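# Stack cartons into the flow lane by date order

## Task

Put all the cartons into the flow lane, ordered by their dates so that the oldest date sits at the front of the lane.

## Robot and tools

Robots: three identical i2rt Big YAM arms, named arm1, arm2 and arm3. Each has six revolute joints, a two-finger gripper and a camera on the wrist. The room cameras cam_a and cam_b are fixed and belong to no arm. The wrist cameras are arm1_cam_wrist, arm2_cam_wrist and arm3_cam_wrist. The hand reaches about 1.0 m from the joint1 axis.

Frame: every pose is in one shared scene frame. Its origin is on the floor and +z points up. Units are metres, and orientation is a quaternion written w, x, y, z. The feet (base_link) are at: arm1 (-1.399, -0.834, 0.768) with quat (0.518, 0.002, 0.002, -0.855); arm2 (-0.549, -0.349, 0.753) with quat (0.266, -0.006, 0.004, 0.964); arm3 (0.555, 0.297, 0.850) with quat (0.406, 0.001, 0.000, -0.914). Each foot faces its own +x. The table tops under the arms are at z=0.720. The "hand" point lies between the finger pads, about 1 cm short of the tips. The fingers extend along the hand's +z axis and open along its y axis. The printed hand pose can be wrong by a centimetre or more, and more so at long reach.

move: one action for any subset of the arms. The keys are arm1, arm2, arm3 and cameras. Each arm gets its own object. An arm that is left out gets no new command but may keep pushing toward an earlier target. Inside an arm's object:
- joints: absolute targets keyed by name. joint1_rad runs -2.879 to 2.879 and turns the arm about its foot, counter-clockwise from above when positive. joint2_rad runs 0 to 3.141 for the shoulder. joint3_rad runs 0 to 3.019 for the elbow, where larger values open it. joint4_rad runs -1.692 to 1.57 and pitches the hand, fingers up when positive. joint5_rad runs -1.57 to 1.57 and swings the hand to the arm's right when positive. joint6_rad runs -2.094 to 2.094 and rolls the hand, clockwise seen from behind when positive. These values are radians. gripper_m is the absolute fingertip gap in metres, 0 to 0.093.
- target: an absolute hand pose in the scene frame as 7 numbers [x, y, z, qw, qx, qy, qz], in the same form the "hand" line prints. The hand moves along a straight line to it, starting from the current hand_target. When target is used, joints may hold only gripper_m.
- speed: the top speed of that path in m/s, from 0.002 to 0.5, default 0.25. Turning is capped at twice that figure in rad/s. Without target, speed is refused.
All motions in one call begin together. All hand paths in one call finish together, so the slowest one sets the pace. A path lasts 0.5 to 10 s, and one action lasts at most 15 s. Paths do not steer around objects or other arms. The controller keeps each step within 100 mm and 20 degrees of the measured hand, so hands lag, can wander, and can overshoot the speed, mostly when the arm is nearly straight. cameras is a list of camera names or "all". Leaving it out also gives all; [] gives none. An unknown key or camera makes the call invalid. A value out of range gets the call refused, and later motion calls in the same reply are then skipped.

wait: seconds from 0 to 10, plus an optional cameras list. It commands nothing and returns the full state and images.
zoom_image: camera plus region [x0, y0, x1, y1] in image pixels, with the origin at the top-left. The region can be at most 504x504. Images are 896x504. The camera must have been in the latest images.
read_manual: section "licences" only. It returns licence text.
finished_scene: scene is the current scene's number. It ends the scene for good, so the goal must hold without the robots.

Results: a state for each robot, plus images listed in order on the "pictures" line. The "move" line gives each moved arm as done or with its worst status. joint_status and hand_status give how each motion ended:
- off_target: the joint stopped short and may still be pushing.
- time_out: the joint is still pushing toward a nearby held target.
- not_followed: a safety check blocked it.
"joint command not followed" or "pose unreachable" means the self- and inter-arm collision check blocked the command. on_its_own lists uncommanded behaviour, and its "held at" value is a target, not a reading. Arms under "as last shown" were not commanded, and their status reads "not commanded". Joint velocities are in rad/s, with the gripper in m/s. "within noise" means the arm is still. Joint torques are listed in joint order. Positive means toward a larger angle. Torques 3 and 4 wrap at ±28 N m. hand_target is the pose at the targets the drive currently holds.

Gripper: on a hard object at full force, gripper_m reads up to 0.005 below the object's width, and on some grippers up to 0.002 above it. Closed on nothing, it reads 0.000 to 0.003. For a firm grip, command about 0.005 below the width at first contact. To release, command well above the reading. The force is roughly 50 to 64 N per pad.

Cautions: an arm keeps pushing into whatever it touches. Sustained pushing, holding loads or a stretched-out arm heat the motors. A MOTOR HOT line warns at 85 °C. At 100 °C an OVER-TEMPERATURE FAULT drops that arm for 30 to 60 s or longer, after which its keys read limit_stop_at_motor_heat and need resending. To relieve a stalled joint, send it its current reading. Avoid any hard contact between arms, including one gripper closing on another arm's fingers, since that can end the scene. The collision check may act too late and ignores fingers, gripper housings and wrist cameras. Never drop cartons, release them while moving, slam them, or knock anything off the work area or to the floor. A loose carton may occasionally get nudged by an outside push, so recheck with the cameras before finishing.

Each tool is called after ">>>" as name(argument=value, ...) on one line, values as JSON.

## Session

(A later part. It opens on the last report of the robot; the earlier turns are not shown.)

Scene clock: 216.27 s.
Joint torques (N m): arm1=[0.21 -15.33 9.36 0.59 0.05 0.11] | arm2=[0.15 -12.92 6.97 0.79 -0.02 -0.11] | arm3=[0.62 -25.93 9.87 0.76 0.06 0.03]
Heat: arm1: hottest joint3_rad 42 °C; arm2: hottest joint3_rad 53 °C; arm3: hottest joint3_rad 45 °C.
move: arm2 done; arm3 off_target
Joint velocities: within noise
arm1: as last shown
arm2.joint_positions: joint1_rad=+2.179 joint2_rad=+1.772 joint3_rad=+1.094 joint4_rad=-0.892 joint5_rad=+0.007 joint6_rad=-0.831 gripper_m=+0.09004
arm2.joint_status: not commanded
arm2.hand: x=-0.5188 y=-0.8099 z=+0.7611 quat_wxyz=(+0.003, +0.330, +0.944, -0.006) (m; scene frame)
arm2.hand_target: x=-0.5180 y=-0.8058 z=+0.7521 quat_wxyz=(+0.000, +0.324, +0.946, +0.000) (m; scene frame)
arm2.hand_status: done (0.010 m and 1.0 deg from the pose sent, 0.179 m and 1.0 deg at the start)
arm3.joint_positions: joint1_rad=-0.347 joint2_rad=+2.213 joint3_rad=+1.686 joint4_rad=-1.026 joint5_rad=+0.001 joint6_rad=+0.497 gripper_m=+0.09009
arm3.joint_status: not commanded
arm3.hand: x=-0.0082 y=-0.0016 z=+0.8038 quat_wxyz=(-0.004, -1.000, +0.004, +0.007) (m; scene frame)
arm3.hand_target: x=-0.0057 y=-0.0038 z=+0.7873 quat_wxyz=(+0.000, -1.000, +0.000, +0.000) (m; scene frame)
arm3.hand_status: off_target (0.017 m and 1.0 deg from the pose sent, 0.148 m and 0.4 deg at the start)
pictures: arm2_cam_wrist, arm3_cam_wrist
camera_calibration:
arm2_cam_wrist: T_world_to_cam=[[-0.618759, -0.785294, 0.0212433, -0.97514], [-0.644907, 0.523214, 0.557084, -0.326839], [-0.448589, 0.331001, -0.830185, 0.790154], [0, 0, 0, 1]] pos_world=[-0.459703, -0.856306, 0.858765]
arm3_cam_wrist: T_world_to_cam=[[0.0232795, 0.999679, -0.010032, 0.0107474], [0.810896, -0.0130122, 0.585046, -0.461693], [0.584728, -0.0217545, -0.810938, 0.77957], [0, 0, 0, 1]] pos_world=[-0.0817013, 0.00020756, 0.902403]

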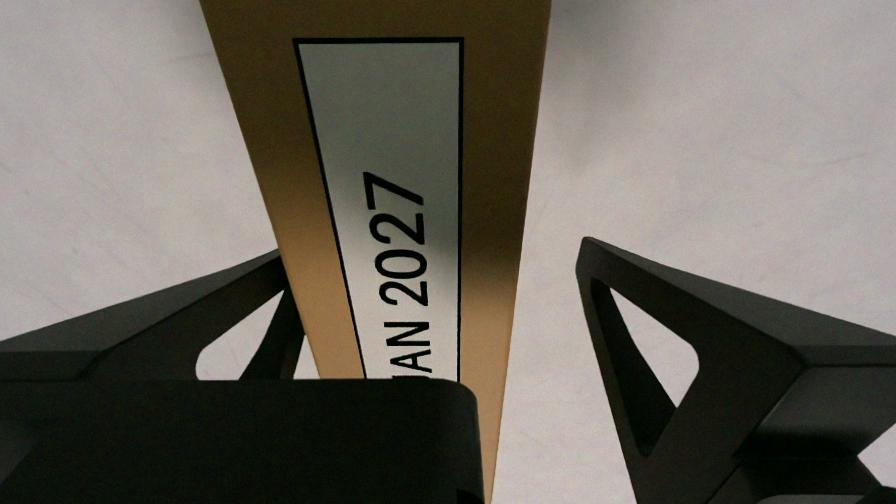

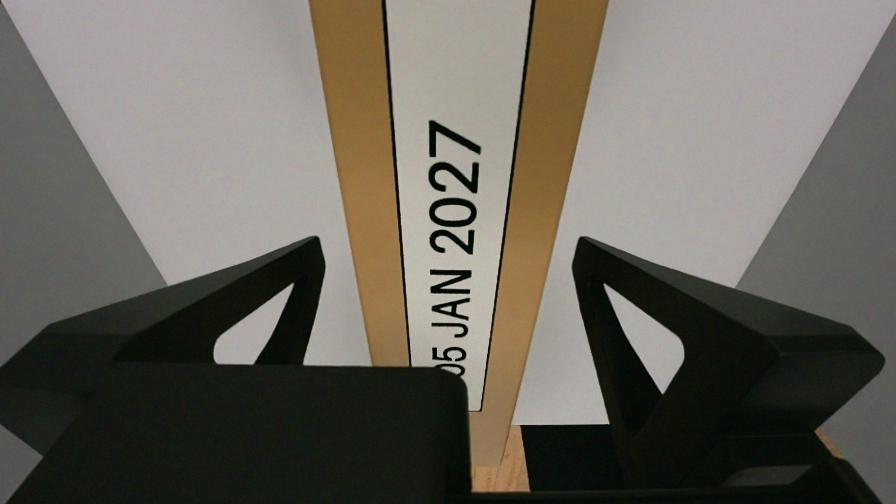

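>>> move(arm2={"target": [-0.518, -0.788, 0.752, 0, 0.3239, 0.9461, 0], "speed": 0.1}, arm3={"joints": {"gripper_m": 0.05}}, cameras=["arm2_cam_wrist"])

>>> move(arm2={"joints": {"gripper_m": 0.05}}, arm3={"target": [-0.006, -0.003, 0.965, 0, 1, 0, 0], "speed": 0.25}, cameras=["arm3_cam_wrist"])

>>> move(arm2={"target": [-0.518, -0.790, 0.97, 0, 0.3239, 0.9461, 0], "speed": 0.25}, arm3={"target": [0.2, 0, 0.985, 0, 1, 0, 0], "speed": 0.25}, cameras=[])

>>> move(arm2={"joints": {"joint1_rad": -1.55, "joint2_rad": 1.5, "joint3_rad": 1.42, "joint4_rad": -1.42, "joint5_rad": 0, "joint6_rad": 1.05}}, arm3={"joints": {"joint1_rad": 0.69, "joint2_rad": 2.09, "joint3_rad": 1.9, "joint4_rad": -1.365, "joint5_rad": 0, "joint6_rad": 1.525}}, cameras=["arm2_cam_wrist", "arm3_cam_wrist"])

Scene clock: 225.30 s.
Joint torques (N m): arm1=[0.21 -15.27 9.4 0.58 0.05 0.11] | arm2=[0.32 -13.45 6.34 0.69 -0.02 -0.08] | arm3=[0.5 -26.05 9.81 0.81 0.05 0.03]
Heat: arm1: hottest joint3_rad 42 °C; arm2: hottest joint3_rad 51 °C; arm3: hottest joint3_rad 45 °C.
move: arm2 done; arm3 off_target
Joint velocities: within noise
arm1: as last shown
arm2.joint_positions: joint1_rad=+2.179 joint2_rad=+1.752 joint3_rad=+1.046 joint4_rad=-0.873 joint5_rad=+0.007 joint6_rad=-0.831 gripper_m=+0.09004
arm2.joint_status: not commanded
arm2.hand: x=-0.5199 y=-0.7935 z=+0.7554 quat_wxyz=(+0.001, +0.330, +0.944, -0.001) (m; scene frame)
arm2.hand_target: x=-0.5181 y=-0.7881 z=+0.7521 quat_wxyz=(+0.000, +0.324, +0.946, +0.000) (m; scene frame)
arm2.hand_status: done (0.007 m and 0.7 deg from the pose sent, 0.024 m and 1.0 deg at the start)
arm3.joint_positions: joint1_rad=-0.347 joint2_rad=+2.213 joint3_rad=+1.686 joint4_rad=-1.026 joint5_rad=+0.002 joint6_rad=+0.497 gripper_m=+0.05827
arm3.joint_status: gripper_m off_target (ended at +0.05830, target +0.05000)
arm3.hand: x=-0.0083 y=-0.0015 z=+0.8038 quat_wxyz=(-0.003, -1.000, +0.004, +0.007) (m; scene frame)
arm3.hand_target: x=-0.0057 y=-0.0037 z=+0.7873 quat_wxyz=(+0.000, -1.000, +0.000, +0.000) (m; scene frame)
arm3.hand_status: not commanded
pictures: arm2_cam_wrist
camera_calibration:
arm2_cam_wrist: T_world_to_cam=[[-0.618651, -0.785537, 0.0142116, -0.957609], [-0.644603, 0.517834, 0.562437, -0.341091], [-0.449174, 0.338791, -0.826718, 0.78275], [0, 0, 0, 1]] pos_world=[-0.460704, -0.840798, 0.852565]

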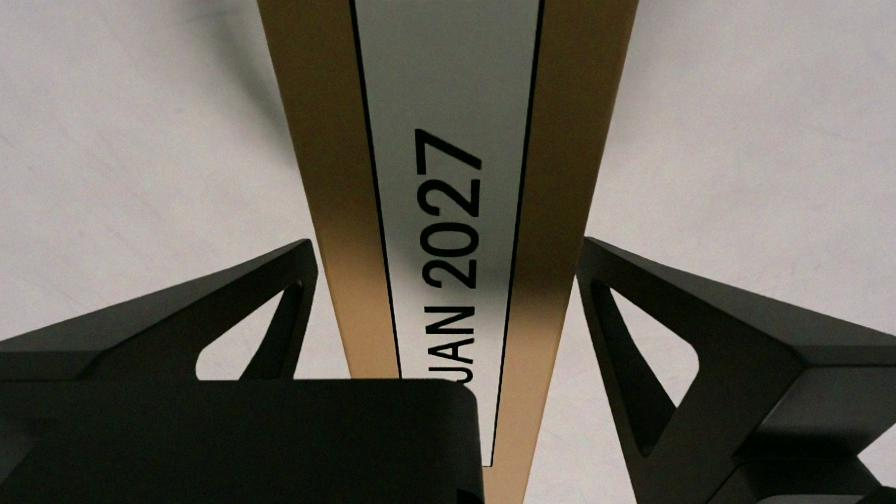

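Scene clock: 227.00 s.
Joint torques (N m): arm1=[0.21 -15.33 9.37 0.57 0.05 0.11] | arm2=[0.32 -13.39 6.35 0.65 -0.11 -0.08] | arm3=[0.5 -28.34 15.95 -0.16 0.05 0.03]
Heat: arm1: hottest joint3_rad 42 °C; arm2: hottest joint3_rad 51 °C; arm3: hottest joint3_rad 45 °C.
move: arm2 off_target; arm3 off_target
Joint velocities: within noise
arm1: as last shown
arm2.joint_positions: joint1_rad=+2.179 joint2_rad=+1.752 joint3_rad=+1.046 joint4_rad=-0.872 joint5_rad=+0.009 joint6_rad=-0.831 gripper_m=+0.06059
arm2.joint_status: gripper_m off_target (ended at +0.06062, target +0.05000)
arm2.hand: x=-0.5202 y=-0.7939 z=+0.7556 quat_wxyz=(+0.001, +0.329, +0.944, -0.002) (m; scene frame)
arm2.hand_target: x=-0.5180 y=-0.7881 z=+0.7521 quat_wxyz=(+0.000, +0.324, +0.946, +0.000) (m; scene frame)
arm2.hand_status: not commanded
arm3.joint_positions: joint1_rad=-0.347 joint2_rad=+2.064 joint3_rad=+1.808 joint4_rad=-1.368 joint5_rad=+0.002 joint6_rad=+0.497 gripper_m=+0.05827
arm3.joint_status: not commanded
arm3.hand: x=+0.0091 y=+0.0079 z=+0.9388 quat_wxyz=(+0.013, -1.000, +0.004, -0.024) (m; scene frame)
arm3.hand_target: x=-0.0047 y=-0.0022 z=+0.9652 quat_wxyz=(+0.000, -1.000, +0.000, +0.000) (m; scene frame)
arm3.hand_status: off_target (0.032 m and 3.2 deg from the pose sent, 0.161 m and 1.0 deg at the start; pose on its path clipped on 7 of 51 steps)
pictures: arm3_cam_wrist
camera_calibration:
arm3_cam_wrist: T_world_to_cam=[[0.0227819, 0.999422, 0.0252429, -0.0309666], [0.773672, -0.0336162, 0.632694, -0.598912], [0.633177, 0.00511575, -0.77399, 0.843815], [0, 0, 0, 1]] pos_world=[-0.0702171, 0.00649885, 1.03281]

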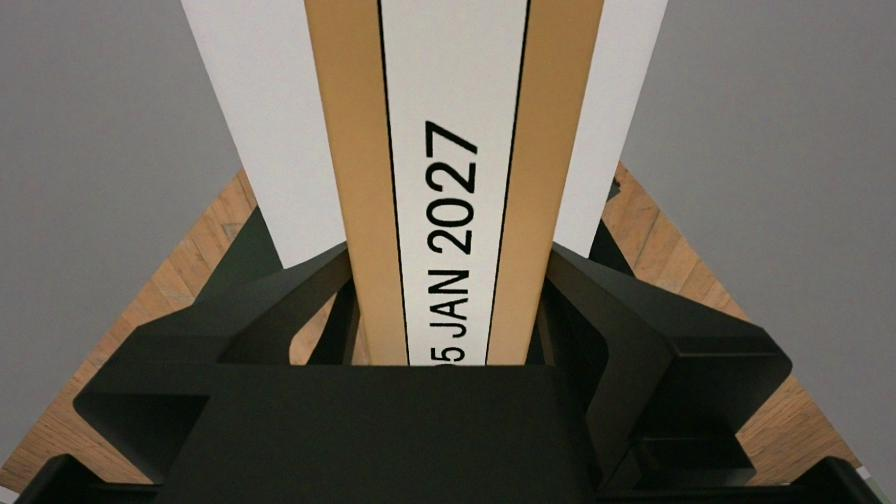

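Scene clock: 228.80 s.
Joint torques (N m): arm1=[0.15 -15.33 9.37 0.57 0.04 0.11] | arm2=[0.56 -11.16 15.66 -0.34 -0.11 -0.05] | arm3=[0.44 -21.48 11.02 0.61 0.18 0.15]
Heat: arm1: hottest joint3_rad 43 °C; arm2: hottest joint3_rad 52 °C; arm3: hottest joint3_rad 45 °C.
move: arm2 off_target; arm3 off_target
Joint velocities: within noise
arm1: as last shown
arm2.joint_positions: joint1_rad=+2.180 joint2_rad=+1.510 joint3_rad=+1.290 joint4_rad=-1.427 joint5_rad=+0.009 joint6_rad=-0.831 gripper_m=+0.06059
arm2.joint_status: not commanded
arm2.hand: x=-0.5231 y=-0.7666 z=+0.9420 quat_wxyz=(-0.013, +0.328, +0.944, +0.030) (m; scene frame)
arm2.hand_target: x=-0.5181 y=-0.7880 z=+0.9700 quat_wxyz=(+0.000, +0.324, +0.946, +0.000) (m; scene frame)
arm2.hand_status: off_target (0.037 m and 3.7 deg from the pose sent, 0.215 m and 0.7 deg at the start)
arm3.joint_positions: joint1_rad=-0.143 joint2_rad=+1.630 joint3_rad=+1.257 joint4_rad=-1.242 joint5_rad=-0.002 joint6_rad=+0.690 gripper_m=+0.05827
arm3.joint_status: not commanded
arm3.hand: x=+0.2031 y=+0.0057 z=+0.9688 quat_wxyz=(+0.014, -1.000, -0.002, -0.019) (m; scene frame)
arm3.hand_target: x=+0.2002 y=+0.0002 z=+0.9850 quat_wxyz=(+0.000, -1.000, +0.000, +0.000) (m; scene frame)
arm3.hand_status: off_target (0.017 m and 2.7 deg from the pose sent, 0.197 m and 3.2 deg at the start)
pictures: none
No camera images: "cameras" was empty.

Scene clock: 231.57 s.
Joint torques (N m): arm1=[0.21 -15.33 9.39 0.58 0.05 0.11] | arm2=[-0.03 -13.92 13.35 -0.16 0.02 0.08] | arm3=[0.85 -30.86 15.39 -0.2 0.12 0.15]
Heat: arm1: hottest joint3_rad 43 °C; arm2: hottest joint3_rad 52 °C; arm3: hottest joint3_rad 45 °C.
move: arm2 done; arm3 done
Joint velocities: within noise
arm1: as last shown
arm2.joint_positions: joint1_rad=-1.551 joint2_rad=+1.521 joint3_rad=+1.375 joint4_rad=-1.411 joint5_rad=+0.001 joint6_rad=+1.041 gripper_m=+0.06072
arm2.joint_status: all done
arm2.hand: x=-0.3256 y=+0.0453 z=+0.9612 quat_wxyz=(-0.008, +0.005, -1.000, +0.000) (m; scene frame)
arm2.hand_target: x=-0.3221 y=+0.0537 z=+0.9878 quat_wxyz=(-0.022, +0.001, -0.999, -0.025) (m; scene frame)
arm2.hand_status: not commanded
arm3.joint_positions: joint1_rad=+0.684 joint2_rad=+2.117 joint3_rad=+1.845 joint4_rad=-1.354 joint5_rad=+0.000 joint6_rad=+1.516 gripper_m=+0.05827
arm3.joint_status: all done
arm3.hand: x=+0.5219 y=-0.3326 z=+0.9206 quat_wxyz=(+0.028, -1.000, -0.002, -0.002) (m; scene frame)
arm3.hand_target: x=+0.5250 y=-0.3495 z=+0.9574 quat_wxyz=(-0.008, -1.000, -0.001, -0.001) (m; scene frame)
arm3.hand_status: not commanded
pictures: arm2_cam_wrist, arm3_cam_wrist
camera_calibration:
arm2_cam_wrist: T_world_to_cam=[[0.0151358, -0.99979, 0.0138168, 0.0349356], [-0.834216, -0.00500876, 0.551414, -0.793449], [-0.551229, -0.0198723, -0.834117, 0.746085], [0, 0, 0, 1]] pos_world=[-0.251173, 0.0457805, 1.05936]
arm3_cam_wrist: T_world_to_cam=[[0.0117343, 0.998543, 0.0526706, 0.278445], [0.800495, -0.0409467, 0.597939, -0.980026], [0.599225, 0.0351461, -0.799809, 0.558306], [0, 0, 0, 1]] pos_world=[0.446688, -0.33779, 1.01787]

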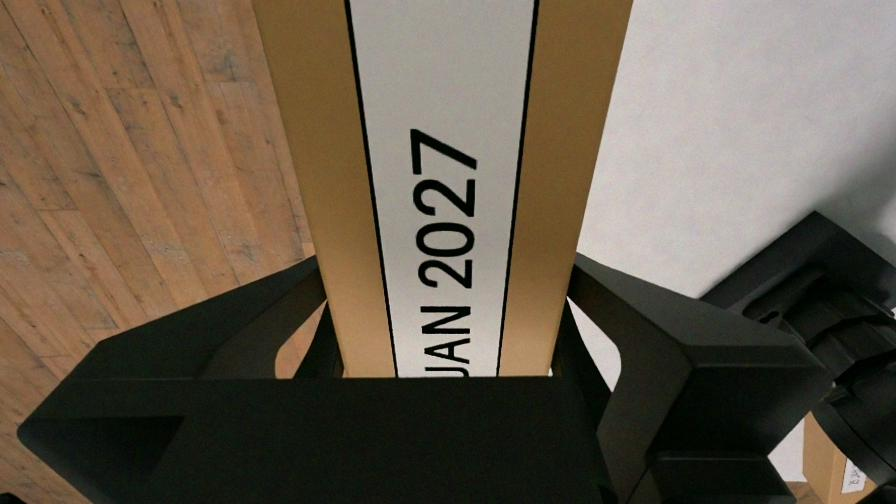

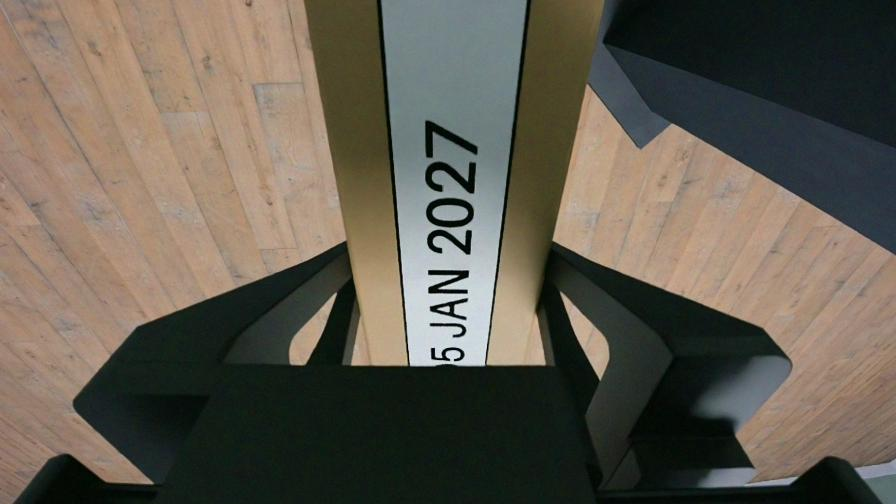

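>>> move(arm2={"target": [-0.15, 0.0, 0.975, 0, 0, 1, 0], "speed": 0.22}, arm3={"target": [0.523, -0.336, 0.825, 0, 0.99939, 0, -0.0349], "speed": 0.2}, cameras=["arm3_cam_wrist"])

>>> move(arm2={"target": [0.016, 0.003, 0.825, 0, 0, 1, 0], "speed": 0.2}, arm3={"target": [0.523, -0.337, 0.808, 0, 0.99939, 0, -0.0349], "speed": 0.1}, cameras=["arm3_cam_wrist"])

>>> move(arm2={"target": [0.012, 0.002, 0.795, 0, 0, 1, 0], "speed": 0.1}, arm3={"target": [0.523, -0.337, 0.798, 0, 0.99939, 0, -0.0349], "speed": 0.08}, cameras=["arm2_cam_wrist", "arm3_cam_wrist"])

Scene clock: 241.50 s.
Joint torques (N m): arm1=[0.15 -15.27 9.37 0.55 0.05 0.11] | arm2=[-0.09 -14.92 16.06 -0.35 -0.05 -0.12] | arm3=[0.97 -29.33 10.8 0.49 0.3 0.15]
Heat: arm1: hottest joint3_rad 43 °C; arm2: hottest joint3_rad 53 °C; arm3: hottest joint3_rad 45 °C.
move: arm2 off_target; arm3 off_target
Joint velocities: within noise
arm1: as last shown
arm2.joint_positions: joint1_rad=-1.894 joint2_rad=+1.718 joint3_rad=+1.571 joint4_rad=-1.489 joint5_rad=-0.012 joint6_rad=+0.721 gripper_m=+0.06072
arm2.joint_status: not commanded
arm2.hand: x=-0.1669 y=-0.0162 z=+0.9466 quat_wxyz=(+0.024, -0.007, -0.999, +0.023) (m; scene frame)
arm2.hand_target: x=-0.1517 y=-0.0016 z=+0.9753 quat_wxyz=(-0.001, +0.000, -1.000, +0.000) (m; scene frame)
arm2.hand_status: off_target (0.037 m and 3.9 deg from the pose sent, 0.182 m and 1.1 deg at the start)
arm3.joint_positions: joint1_rad=+0.695 joint2_rad=+2.200 joint3_rad=+1.681 joint4_rad=-1.086 joint5_rad=+0.068 joint6_rad=+1.532 gripper_m=+0.05827
arm3.joint_status: not commanded
arm3.hand: x=+0.5176 y=-0.3245 z=+0.8118 quat_wxyz=(+0.018, -0.999, +0.000, +0.032) (m; scene frame)
arm3.hand_target: x=+0.5231 y=-0.3357 z=+0.8252 quat_wxyz=(+0.000, -0.999, +0.000, +0.035) (m; scene frame)
arm3.hand_status: off_target (0.018 m and 2.1 deg from the pose sent, 0.096 m and 5.3 deg at the start)
pictures: arm3_cam_wrist
camera_calibration:
arm3_cam_wrist: T_world_to_cam=[[0.017022, 0.999313, 0.0329333, 0.289714], [0.839833, -0.032164, 0.541891, -0.883197], [0.542577, 0.0184344, -0.839803, 0.529883], [0, 0, 0, 1]] pos_world=[0.449304, -0.32769, 0.914053]

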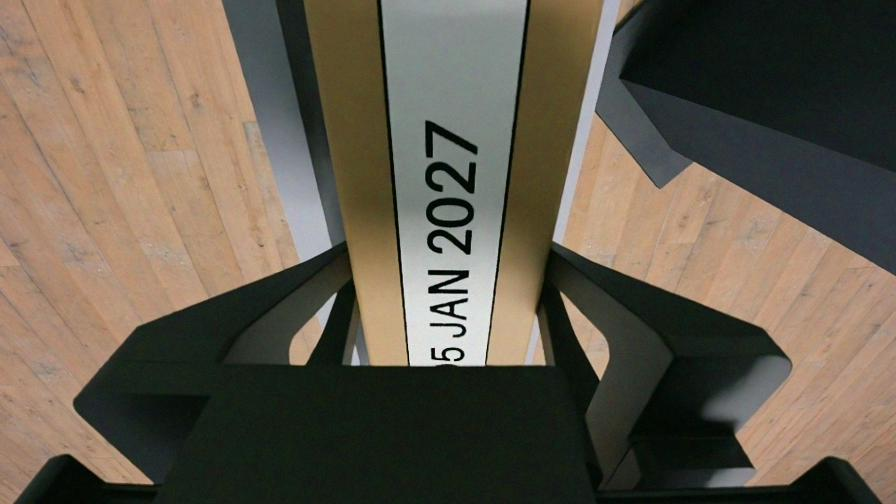

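Scene clock: 243.57 s.
Joint torques (N m): arm1=[0.15 -15.33 9.36 0.55 0.05 0.11] | arm2=[-0.62 -21.3 15.27 -0.18 -0.04 -0.11] | arm3=[0.91 -27.81 10.41 0.61 0.22 0.14]
Heat: arm1: hottest joint3_rad 43 °C; arm2: hottest joint3_rad 54 °C; arm3: hottest joint3_rad 45 °C.
move: arm2 off_target; arm3 done
Joint velocities: within noise
arm1.joint_positions: joint1_rad=+1.007 joint2_rad=+1.506 joint3_rad=+1.496 joint4_rad=-1.406 joint5_rad=+0.000 joint6_rad=-0.007 gripper_m=+0.08994
arm1.joint_status: not commanded
arm1.hand: x=-1.1561 y=-1.2550 z=+1.0321 quat_wxyz=(-0.067, -0.495, -0.866, +0.036) (m; scene frame)
arm1.hand_target: x=-1.1583 y=-1.2582 z=+1.0367 quat_wxyz=(-0.073, -0.501, -0.862, +0.040) (m; scene frame)
arm1.hand_status: not commanded
arm2.joint_positions: joint1_rad=-2.044 joint2_rad=+2.170 joint3_rad=+1.861 joint4_rad=-1.333 joint5_rad=-0.013 joint6_rad=+0.564 gripper_m=+0.06072
arm2.joint_status: not commanded
arm2.hand: x=-0.0090 y=-0.0090 z=+0.7982 quat_wxyz=(+0.029, -0.003, -0.999, +0.019) (m; scene frame)
arm2.hand_target: x=+0.0140 y=+0.0017 z=+0.8257 quat_wxyz=(-0.001, +0.000, -1.000, +0.000) (m; scene frame)
arm2.hand_status: off_target (0.039 m and 4.0 deg from the pose sent, 0.220 m and 3.9 deg at the start)
arm3.joint_positions: joint1_rad=+0.695 joint2_rad=+2.204 joint3_rad=+1.681 joint4_rad=-1.058 joint5_rad=+0.070 joint6_rad=+1.534 gripper_m=+0.05827
arm3.joint_status: not commanded
arm3.hand: x=+0.5170 y=-0.3306 z=+0.8091 quat_wxyz=(+0.007, -0.999, +0.002, +0.034) (m; scene frame)
arm3.hand_target: x=+0.5230 y=-0.3369 z=+0.8081 quat_wxyz=(+0.000, -0.999, +0.000, +0.035) (m; scene frame)
arm3.hand_status: done (0.009 m and 0.8 deg from the pose sent, 0.014 m and 2.1 deg at the start)
pictures: arm3_cam_wrist
camera_calibration:
arm3_cam_wrist: T_world_to_cam=[[0.0190349, 0.999772, 0.00965951, 0.313761], [0.841516, -0.0212373, 0.539814, -0.876992], [0.539896, -0.00214667, -0.841729, 0.524221], [0, 0, 0, 1]] pos_world=[0.449005, -0.33119, 0.911634]

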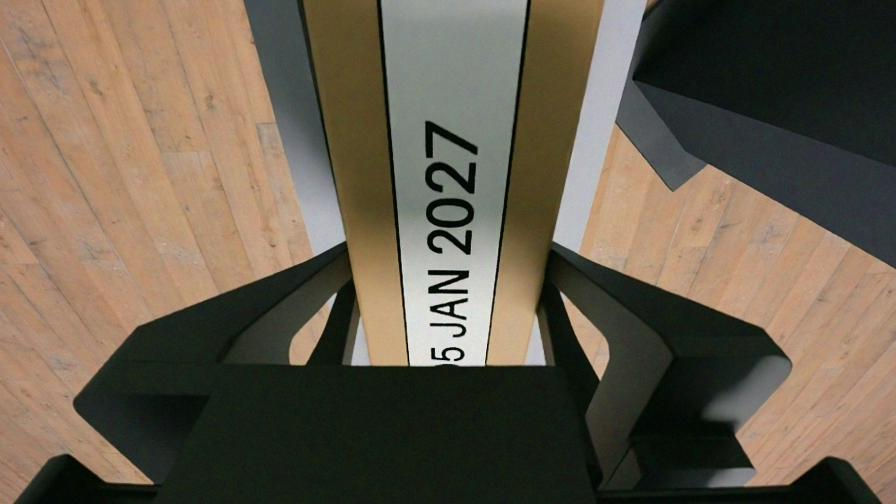

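Scene clock: 244.63 s.
Joint torques (N m): arm1=[0.15 -15.27 9.36 0.55 0.05 0.11] | arm2=[-0.26 -21.3 11.44 0.49 -0.05 -0.11] | arm3=[0.91 -26.46 9.94 0.85 0.16 0.06]
Heat: arm1: hottest joint3_rad 43 °C; arm2: hottest joint3_rad 54 °C; arm3: hottest joint3_rad 45 °C.
move: arm2 off_target; arm3 off_target
Joint velocities: within noise
arm1: as last shown
arm2.joint_positions: joint1_rad=-2.044 joint2_rad=+2.186 joint3_rad=+1.861 joint4_rad=-1.280 joint5_rad=-0.013 joint6_rad=+0.564 gripper_m=+0.06072
arm2.joint_status: not commanded
arm2.hand: x=+0.0010 y=-0.0030 z=+0.7870 quat_wxyz=(+0.013, -0.003, -1.000, +0.009) (m; scene frame)
arm2.hand_target: x=+0.0117 y=+0.0018 z=+0.7952 quat_wxyz=(+0.000, +0.000, -1.000, +0.000) (m; scene frame)
arm2.hand_status: off_target (0.014 m and 1.9 deg from the pose sent, 0.024 m and 4.0 deg at the start)
arm3.joint_positions: joint1_rad=+0.695 joint2_rad=+2.207 joint3_rad=+1.681 joint4_rad=-1.046 joint5_rad=+0.072 joint6_rad=+1.542 gripper_m=+0.05827
arm3.joint_status: not commanded
arm3.hand: x=+0.5165 y=-0.3332 z=+0.8078 quat_wxyz=(+0.001, -0.999, +0.006, +0.035) (m; scene frame)
arm3.hand_target: x=+0.5230 y=-0.3367 z=+0.7982 quat_wxyz=(+0.000, -0.999, +0.000, +0.035) (m; scene frame)
arm3.hand_status: off_target (0.012 m and 0.7 deg from the pose sent, 0.014 m and 0.8 deg at the start)
pictures: arm2_cam_wrist, arm3_cam_wrist
camera_calibration:
arm2_cam_wrist: T_world_to_cam=[[-0.00100862, -0.999498, 0.0316694, -0.0298736], [-0.809826, 0.0193958, 0.586349, -0.452607], [-0.586669, -0.0250553, -0.809439, 0.760474], [0, 0, 0, 1]] pos_world=[0.0795828, -0.00202604, 0.881889]
arm3_cam_wrist: T_world_to_cam=[[0.0270686, 0.999633, -0.00118865, 0.321012], [0.842822, -0.0221829, 0.537735, -0.875257], [0.537511, -0.0155575, -0.843113, 0.521265], [0, 0, 0, 1]] pos_world=[0.44881, -0.3322, 0.910523]

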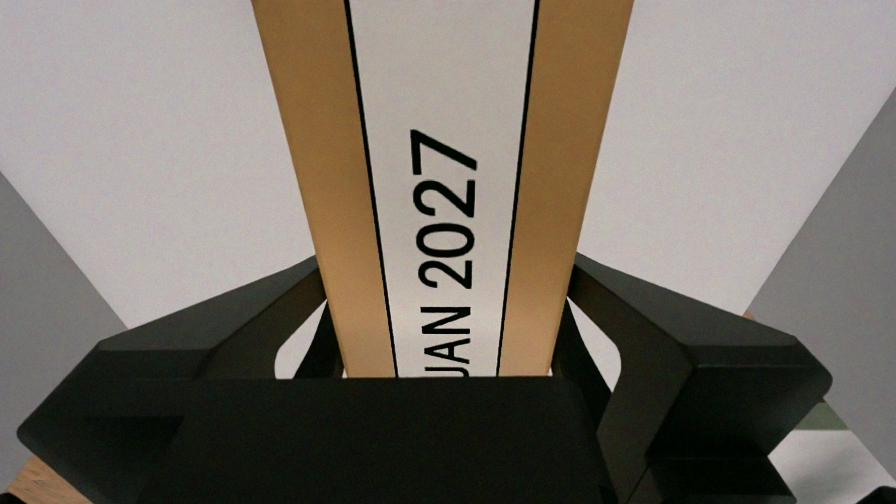

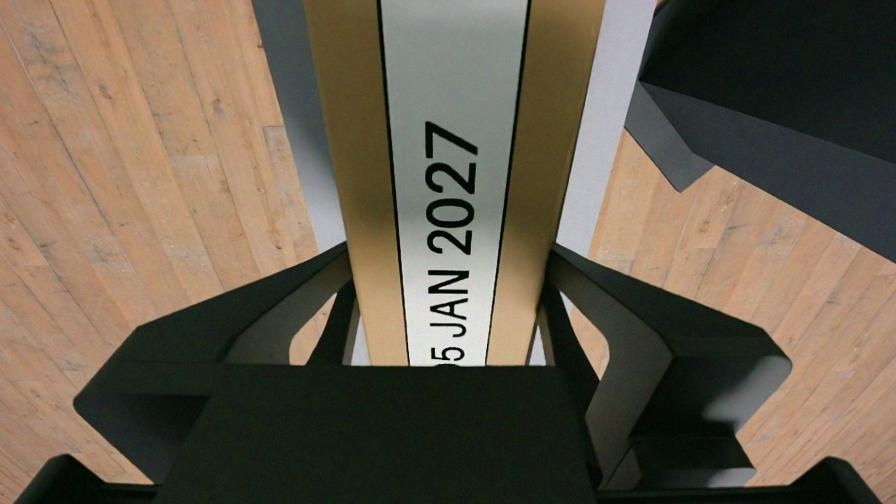

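>>> move(arm2={"target": [0.008, 0.002, 0.774, 0, 0, 1, 0], "speed": 0.06}, arm3={"target": [0.523, -0.335, 0.804, 0, 0.99939, 0, -0.0349], "speed": 0.06, "joints": {"gripper_m": 0.085}}, cameras=["arm3_cam_wrist"])

>>> move(arm2={"target": [0.0085, 0.002, 0.778, 0, 0, 1, 0], "speed": 0.05, "joints": {"gripper_m": 0.09}}, arm3={"target": [0.523, -0.333, 0.95, 0, 1, 0, 0], "speed": 0.25}, cameras=["arm3_cam_wrist", "arm2_cam_wrist"])

>>> move(arm2={"target": [-0.10, 0.0, 0.94, 0, 0, 1, 0], "speed": 0.25}, arm3={"joints": {"joint1_rad": -0.065, "joint2_rad": 1.548, "joint3_rad": 1.115, "joint4_rad": -1.125, "joint5_rad": 0, "joint6_rad": 0.771, "gripper_m": 0.09}}, cameras=[])

>>> move(arm2={"joints": {"joint1_rad": -1.0, "joint2_rad": 1.35, "joint3_rad": 1.2, "joint4_rad": -1.36, "joint5_rad": 0, "joint6_rad": 0.3}}, cameras=["cam_b"])

>>> move(arm2={"joints": {"joint1_rad": 1.14, "joint2_rad": 1.33, "joint3_rad": 1.14, "joint4_rad": -1.328, "joint5_rad": 0, "joint6_rad": 0.12}}, arm3={"target": [-0.018, -0.006, 0.93, 0, 1, 0, 0], "speed": 0.25}, cameras=["arm2_cam_wrist", "arm3_cam_wrist"])

Scene clock: 253.77 s.
Joint torques (N m): arm1=[0.15 -15.27 9.36 0.58 0.05 0.11] | arm2=[-0.15 -21.13 8.55 0.73 -0.05 -0.07] | arm3=[0.91 -27.99 9.48 0.49 0.15 0.04]
Heat: arm1: hottest joint3_rad 43 °C; arm2: hottest joint3_rad 53 °C; arm3: hottest joint3_rad 45 °C.
move: arm2 done; arm3 done
Joint velocities: within noise
arm1: as last shown
arm2.joint_positions: joint1_rad=-2.044 joint2_rad=+2.193 joint3_rad=+1.861 joint4_rad=-1.233 joint5_rad=-0.013 joint6_rad=+0.564 gripper_m=+0.06072
arm2.joint_status: not commanded
arm2.hand: x=+0.0102 y=+0.0028 z=+0.7825 quat_wxyz=(-0.004, -0.003, -1.000, -0.001) (m; scene frame)
arm2.hand_target: x=+0.0079 y=+0.0019 z=+0.7740 quat_wxyz=(+0.000, +0.000, -1.000, +0.000) (m; scene frame)
arm2.hand_status: done (0.009 m and 0.6 deg from the pose sent, 0.016 m and 1.9 deg at the start)
arm3.joint_positions: joint1_rad=+0.695 joint2_rad=+2.207 joint3_rad=+1.681 joint4_rad=-1.042 joint5_rad=+0.072 joint6_rad=+1.543 gripper_m=+0.08494
arm3.joint_status: all done
arm3.hand: x=+0.5165 y=-0.3342 z=+0.8078 quat_wxyz=(+0.000, -0.999, +0.006, +0.035) (m; scene frame)
arm3.hand_target: x=+0.5230 y=-0.3350 z=+0.8041 quat_wxyz=(+0.000, -0.999, +0.000, +0.035) (m; scene frame)
arm3.hand_status: done (0.008 m and 0.7 deg from the pose sent, 0.008 m and 0.7 deg at the start)
pictures: arm3_cam_wrist
camera_calibration:
arm3_cam_wrist: T_world_to_cam=[[0.0273906, 0.999612, -0.00510507, 0.324926], [0.842719, -0.0203441, 0.537968, -0.874768], [0.537656, -0.0190374, -0.84295, 0.5198], [0, 0, 0, 1]] pos_world=[0.448811, -0.3327, 0.910421]

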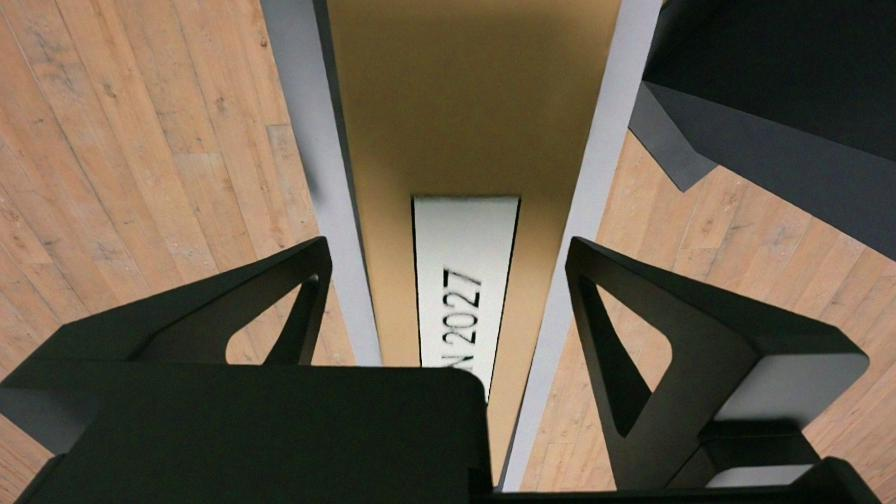

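Scene clock: 255.20 s.
Joint torques (N m): arm1=[0.15 -15.27 9.37 0.57 0.04 0.11] | arm2=[-0.26 -21.01 9.2 0.31 -0.05 -0.07] | arm3=[-0.56 -25.11 13.64 -0.03 0.03 -0.03]
Heat: arm1: hottest joint3_rad 43 °C; arm2: hottest joint3_rad 53 °C; arm3: hottest joint3_rad 45 °C.
move: arm2 done; arm3 done
Joint velocities: within noise
arm1: as last shown
arm2.joint_positions: joint1_rad=-2.044 joint2_rad=+2.192 joint3_rad=+1.861 joint4_rad=-1.232 joint5_rad=-0.013 joint6_rad=+0.564 gripper_m=+0.08994
arm2.joint_status: all done
arm2.hand: x=+0.0104 y=+0.0029 z=+0.7833 quat_wxyz=(-0.005, -0.003, -1.000, -0.002) (m; scene frame)
arm2.hand_target: x=+0.0085 y=+0.0020 z=+0.7781 quat_wxyz=(+0.000, +0.000, -1.000, +0.000) (m; scene frame)
arm2.hand_status: done (0.006 m and 0.7 deg from the pose sent, 0.005 m and 0.6 deg at the start)
arm3.joint_positions: joint1_rad=+0.695 joint2_rad=+2.032 joint3_rad=+1.793 joint4_rad=-1.329 joint5_rad=+0.005 joint6_rad=+1.531 gripper_m=+0.08494
arm3.joint_status: not commanded
arm3.hand: x=+0.5281 y=-0.3249 z=+0.9529 quat_wxyz=(-0.001, -1.000, +0.000, +0.001) (m; scene frame)
arm3.hand_target: x=+0.5229 y=-0.3327 z=+0.9499 quat_wxyz=(+0.000, -1.000, +0.000, +0.000) (m; scene frame)
arm3.hand_status: done (0.010 m and 0.2 deg from the pose sent, 0.143 m and 4.1 deg at the start)
pictures: arm2_cam_wrist, arm3_cam_wrist
camera_calibration:
arm2_cam_wrist: T_world_to_cam=[[-0.00114539, -0.999956, 0.00931552, -0.00631559], [-0.829925, 0.00614744, 0.557841, -0.420339], [-0.557873, -0.00709224, -0.829896, 0.778795], [0, 0, 0, 1]] pos_world=[0.0856121, 0.0017921, 0.88086]
arm3_cam_wrist: T_world_to_cam=[[0.0161234, 0.999859, -0.0046668, 0.321726], [0.804896, -0.0102102, 0.593328, -0.991966], [0.593197, -0.0133228, -0.804947, 0.572408], [0, 0, 0, 1]] pos_world=[0.453692, -0.324183, 1.05082]

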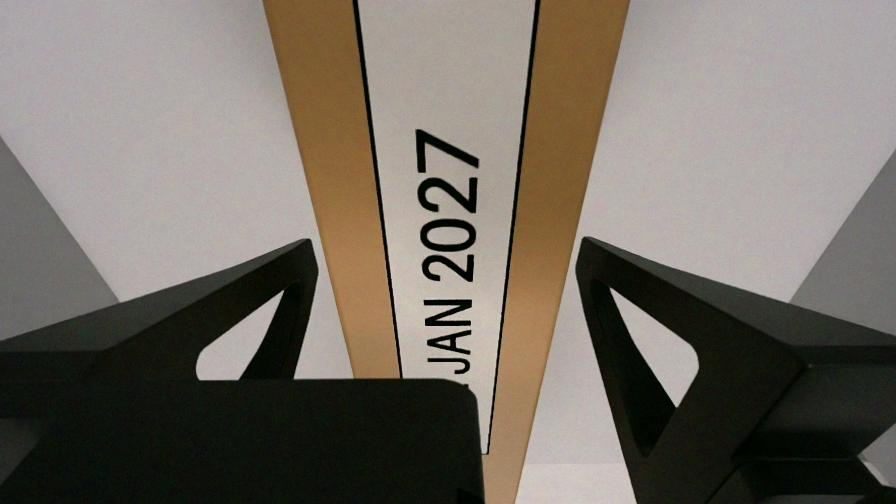

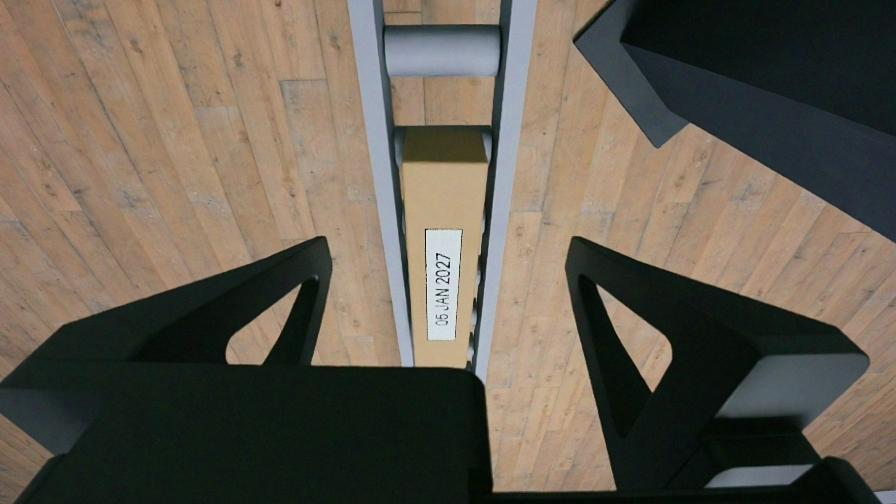

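Scene clock: 256.87 s.
Joint torques (N m): arm1=[0.15 -15.33 9.36 0.55 0.05 0.11] | arm2=[0.15 -16.32 8.53 -0.01 -0.03 0.08] | arm3=[-0.73 -15.91 10.43 0.62 0 -0.02]
Heat: arm1: hottest joint3_rad 43 °C; arm2: hottest joint3_rad 53 °C; arm3: hottest joint3_rad 45 °C.
move: arm2 off_target; arm3 done
Joint velocities: within noise
arm1: as last shown
arm2.joint_positions: joint1_rad=-1.954 joint2_rad=+1.833 joint3_rad=+1.746 joint4_rad=-1.447 joint5_rad=-0.013 joint6_rad=+0.641 gripper_m=+0.08994
arm2.joint_status: not commanded
arm2.hand: x=-0.0930 y=+0.0017 z=+0.9533 quat_wxyz=(-0.015, +0.004, -1.000, -0.011) (m; scene frame)
arm2.hand_target: x=-0.0999 y=-0.0002 z=+0.9404 quat_wxyz=(+0.000, +0.000, -1.000, +0.000) (m; scene frame)
arm2.hand_status: off_target (0.015 m and 2.2 deg from the pose sent, 0.192 m and 0.6 deg at the start)
arm3.joint_positions: joint1_rad=-0.054 joint2_rad=+1.539 joint3_rad=+1.111 joint4_rad=-1.133 joint5_rad=+0.002 joint6_rad=+0.780 gripper_m=+0.08991
arm3.joint_status: all done
arm3.hand: x=+0.2506 y=-0.0034 z=+0.9562 quat_wxyz=(-0.003, -1.000, -0.001, +0.003) (m; scene frame)
arm3.hand_target: x=+0.2451 y=-0.0026 z=+0.9540 quat_wxyz=(-0.004, -1.000, +0.000, +0.003) (m; scene frame)
arm3.hand_status: not commanded
pictures: none
No camera images: "cameras" was empty.

Scene clock: 258.47 s.
Joint torques (N m): arm1=[0.09 -15.38 9.36 0.57 0.05 0.11] | arm2=[0.26 -8.76 8.72 0.75 0.07 -0.12] | arm3=[-0.62 -16.03 10.43 0.59 0 -0.04]
Heat: arm1: hottest joint3_rad 43 °C; arm2: hottest joint3_rad 52 °C; arm3: hottest joint3_rad 44 °C.
move: arm2 done
Joint velocities: within noise
arm1, arm3: as last shown
arm2.joint_positions: joint1_rad=-1.005 joint2_rad=+1.344 joint3_rad=+1.217 joint4_rad=-1.367 joint5_rad=-0.002 joint6_rad=+0.310 gripper_m=+0.08996
arm2.joint_status: all done
arm2.hand: x=-0.5611 y=+0.0540 z=+0.9698 quat_wxyz=(-0.022, +0.600, -0.799, -0.025) (m; scene frame)
arm2.hand_target: x=-0.5627 y=+0.0509 z=+0.9606 quat_wxyz=(-0.018, +0.606, -0.795, -0.017) (m; scene frame)
arm2.hand_status: not commanded
arm3.hand: x=+0.2506 y=-0.0034 z=+0.9562 quat_wxyz=(-0.003, -1.000, -0.002, +0.003) (m; scene frame)
pictures: cam_b

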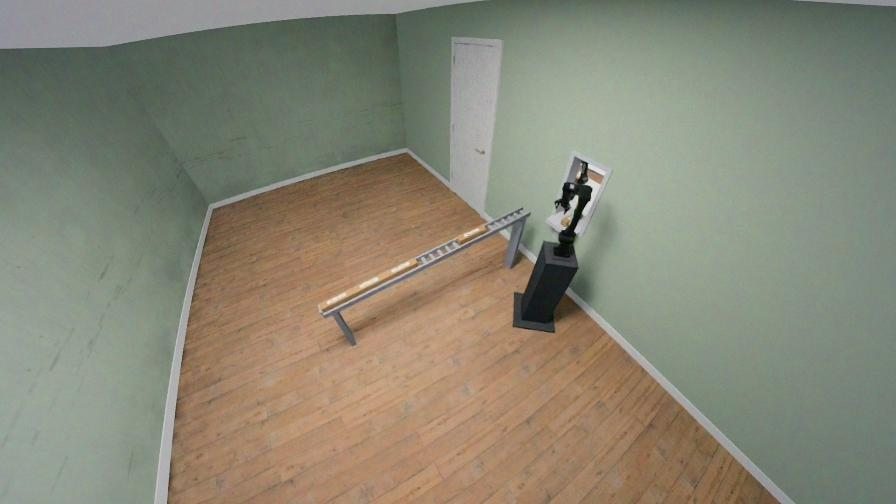

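Scene clock: 260.60 s.
Joint torques (N m): arm1=[0.15 -15.38 9.37 0.55 0.05 0.11] | arm2=[0.38 -9.35 8.51 0.43 0.01 -0.11] | arm3=[-0.15 -25.17 14.61 0.09 0.03 -0.03]
Heat: arm1: hottest joint3_rad 43 °C; arm2: hottest joint3_rad 53 °C; arm3: hottest joint3_rad 45 °C.
move: arm2 done; arm3 off_target
Joint velocities: within noise
arm1: as last shown
arm2.joint_positions: joint1_rad=+1.135 joint2_rad=+1.335 joint3_rad=+1.158 joint4_rad=-1.327 joint5_rad=-0.001 joint6_rad=+0.130 gripper_m=+0.08998
arm2.joint_status: all done
arm2.hand: x=-0.8751 y=-0.5663 z=+0.9548 quat_wxyz=(+0.019, +0.973, +0.230, -0.028) (m; scene frame)
arm2.hand_target: x=-0.8688 y=-0.5644 z=+0.9495 quat_wxyz=(+0.016, +0.971, +0.238, -0.022) (m; scene frame)
arm2.hand_status: not commanded
arm3.joint_positions: joint1_rad=-0.347 joint2_rad=+2.082 joint3_rad=+1.828 joint4_rad=-1.314 joint5_rad=+0.002 joint6_rad=+0.497 gripper_m=+0.08991
arm3.joint_status: not commanded
arm3.hand: x=-0.0078 y=-0.0011 z=+0.9346 quat_wxyz=(+0.000, -1.000, +0.004, +0.001) (m; scene frame)
arm3.hand_target: x=-0.0176 y=-0.0058 z=+0.9301 quat_wxyz=(+0.000, -1.000, +0.000, +0.001) (m; scene frame)
arm3.hand_status: off_target (0.012 m and 0.5 deg from the pose sent, 0.270 m and 0.5 deg at the start)
pictures: arm2_cam_wrist, arm3_cam_wrist
camera_calibration:
arm2_cam_wrist: T_world_to_cam=[[-0.452603, 0.891646, -0.010843, 0.117256], [0.763367, 0.393715, 0.512113, 0.410013], [0.460893, 0.223507, -0.85885, 1.47281], [0, 0, 0, 1]] pos_world=[-0.938729, -0.595162, 1.05622]
arm3_cam_wrist: T_world_to_cam=[[0.0237414, 0.999716, -0.00185247, 0.00386582], [0.803663, -0.0179833, 0.594812, -0.547735], [0.59461, -0.0156104, -0.803863, 0.878906], [0, 0, 0, 1]] pos_world=[-0.0825037, 0.0000052866, 1.03233]

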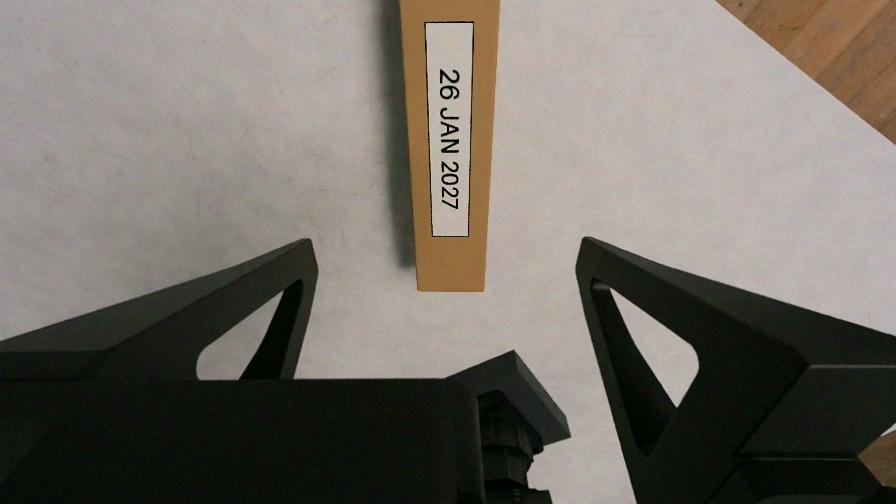

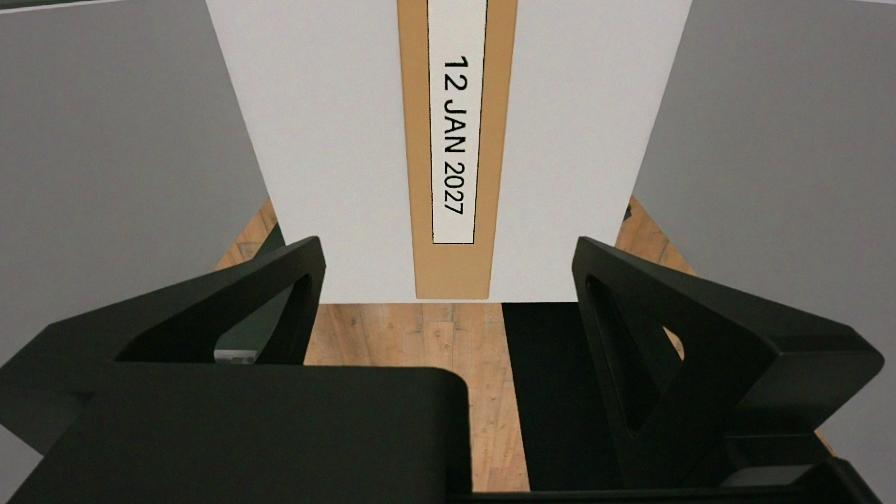

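>>> move(arm2={"target": [-0.855, -0.561, 0.752, 0, 0.9713, 0.2378, 0], "speed": 0.2}, arm3={"target": [-0.001, 0.008, 0.783, 0, 1, 0, 0], "speed": 0.2}, cameras=["arm2_cam_wrist", "arm3_cam_wrist"])

Scene clock: 270.47 s.
Joint torques (N m): arm1=[0.15 -15.27 9.39 0.57 0.05 0.11] | arm2=[0.67 -8.94 6.68 0.81 0.06 0.01] | arm3=[-0.62 -25.52 9.58 0.75 0.02 -0.04]
Heat: arm1: hottest joint3_rad 43 °C; arm2: hottest joint3_rad 52 °C; arm3: hottest joint3_rad 45 °C.
move: arm2 done; arm3 off_target
Joint velocities: within noise
arm1: as last shown
arm2.joint_positions: joint1_rad=+1.141 joint2_rad=+1.571 joint3_rad=+0.836 joint4_rad=-0.821 joint5_rad=+0.013 joint6_rad=+0.130 gripper_m=+0.08998
arm2.joint_status: not commanded
arm2.hand: x=-0.8608 y=-0.5601 z=+0.7598 quat_wxyz=(+0.003, +0.972, +0.234, -0.006) (m; scene frame)
arm2.hand_target: x=-0.8550 y=-0.5607 z=+0.7522 quat_wxyz=(+0.000, +0.971, +0.238, +0.000) (m; scene frame)
arm2.hand_status: done (0.010 m and 0.9 deg from the pose sent, 0.204 m and 4.0 deg at the start)
arm3.joint_positions: joint1_rad=-0.347 joint2_rad=+2.197 joint3_rad=+1.642 joint4_rad=-0.999 joint5_rad=+0.002 joint6_rad=+0.490 gripper_m=+0.08991
arm3.joint_status: not commanded
arm3.hand: x=+0.0003 y=+0.0031 z=+0.7994 quat_wxyz=(-0.003, -1.000, +0.000, +0.007) (m; scene frame)
arm3.hand_target: x=-0.0006 y=+0.0081 z=+0.7834 quat_wxyz=(+0.000, -1.000, +0.000, +0.000) (m; scene frame)
arm3.hand_status: off_target (0.017 m and 0.9 deg from the pose sent, 0.152 m and 0.5 deg at the start)
pictures: arm2_cam_wrist, arm3_cam_wrist
camera_calibration:
arm2_cam_wrist: T_world_to_cam=[[-0.458511, 0.888636, 0.00969318, 0.0937068], [0.742024, 0.376816, 0.554446, 0.436577], [0.489048, 0.261412, -0.832163, 1.32261], [0, 0, 0, 1]] pos_world=[-0.927803, -0.593526, 0.857658]
arm3_cam_wrist: T_world_to_cam=[[0.0164487, 0.999825, -0.00885529, 0.00483866], [0.81132, -0.0081703, 0.584545, -0.465634], [0.58437, -0.0167995, -0.811313, 0.771435], [0, 0, 0, 1]] pos_world=[-0.0731053, 0.00431754, 0.898102]

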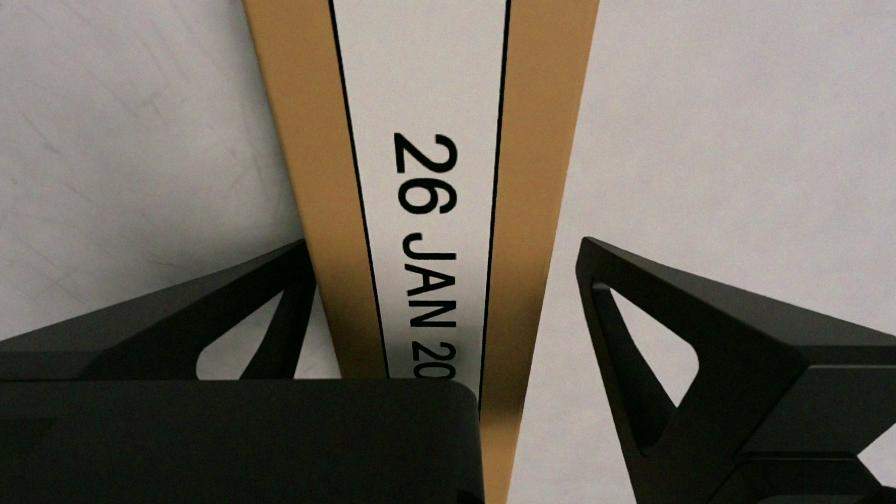

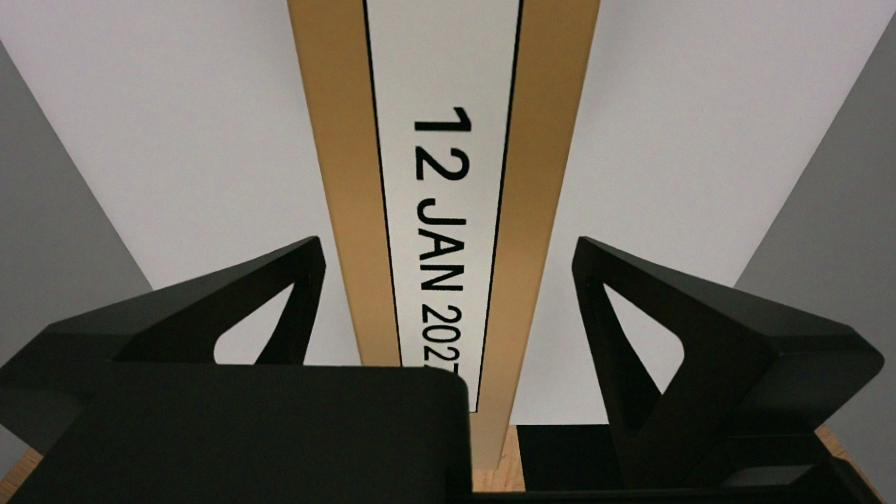

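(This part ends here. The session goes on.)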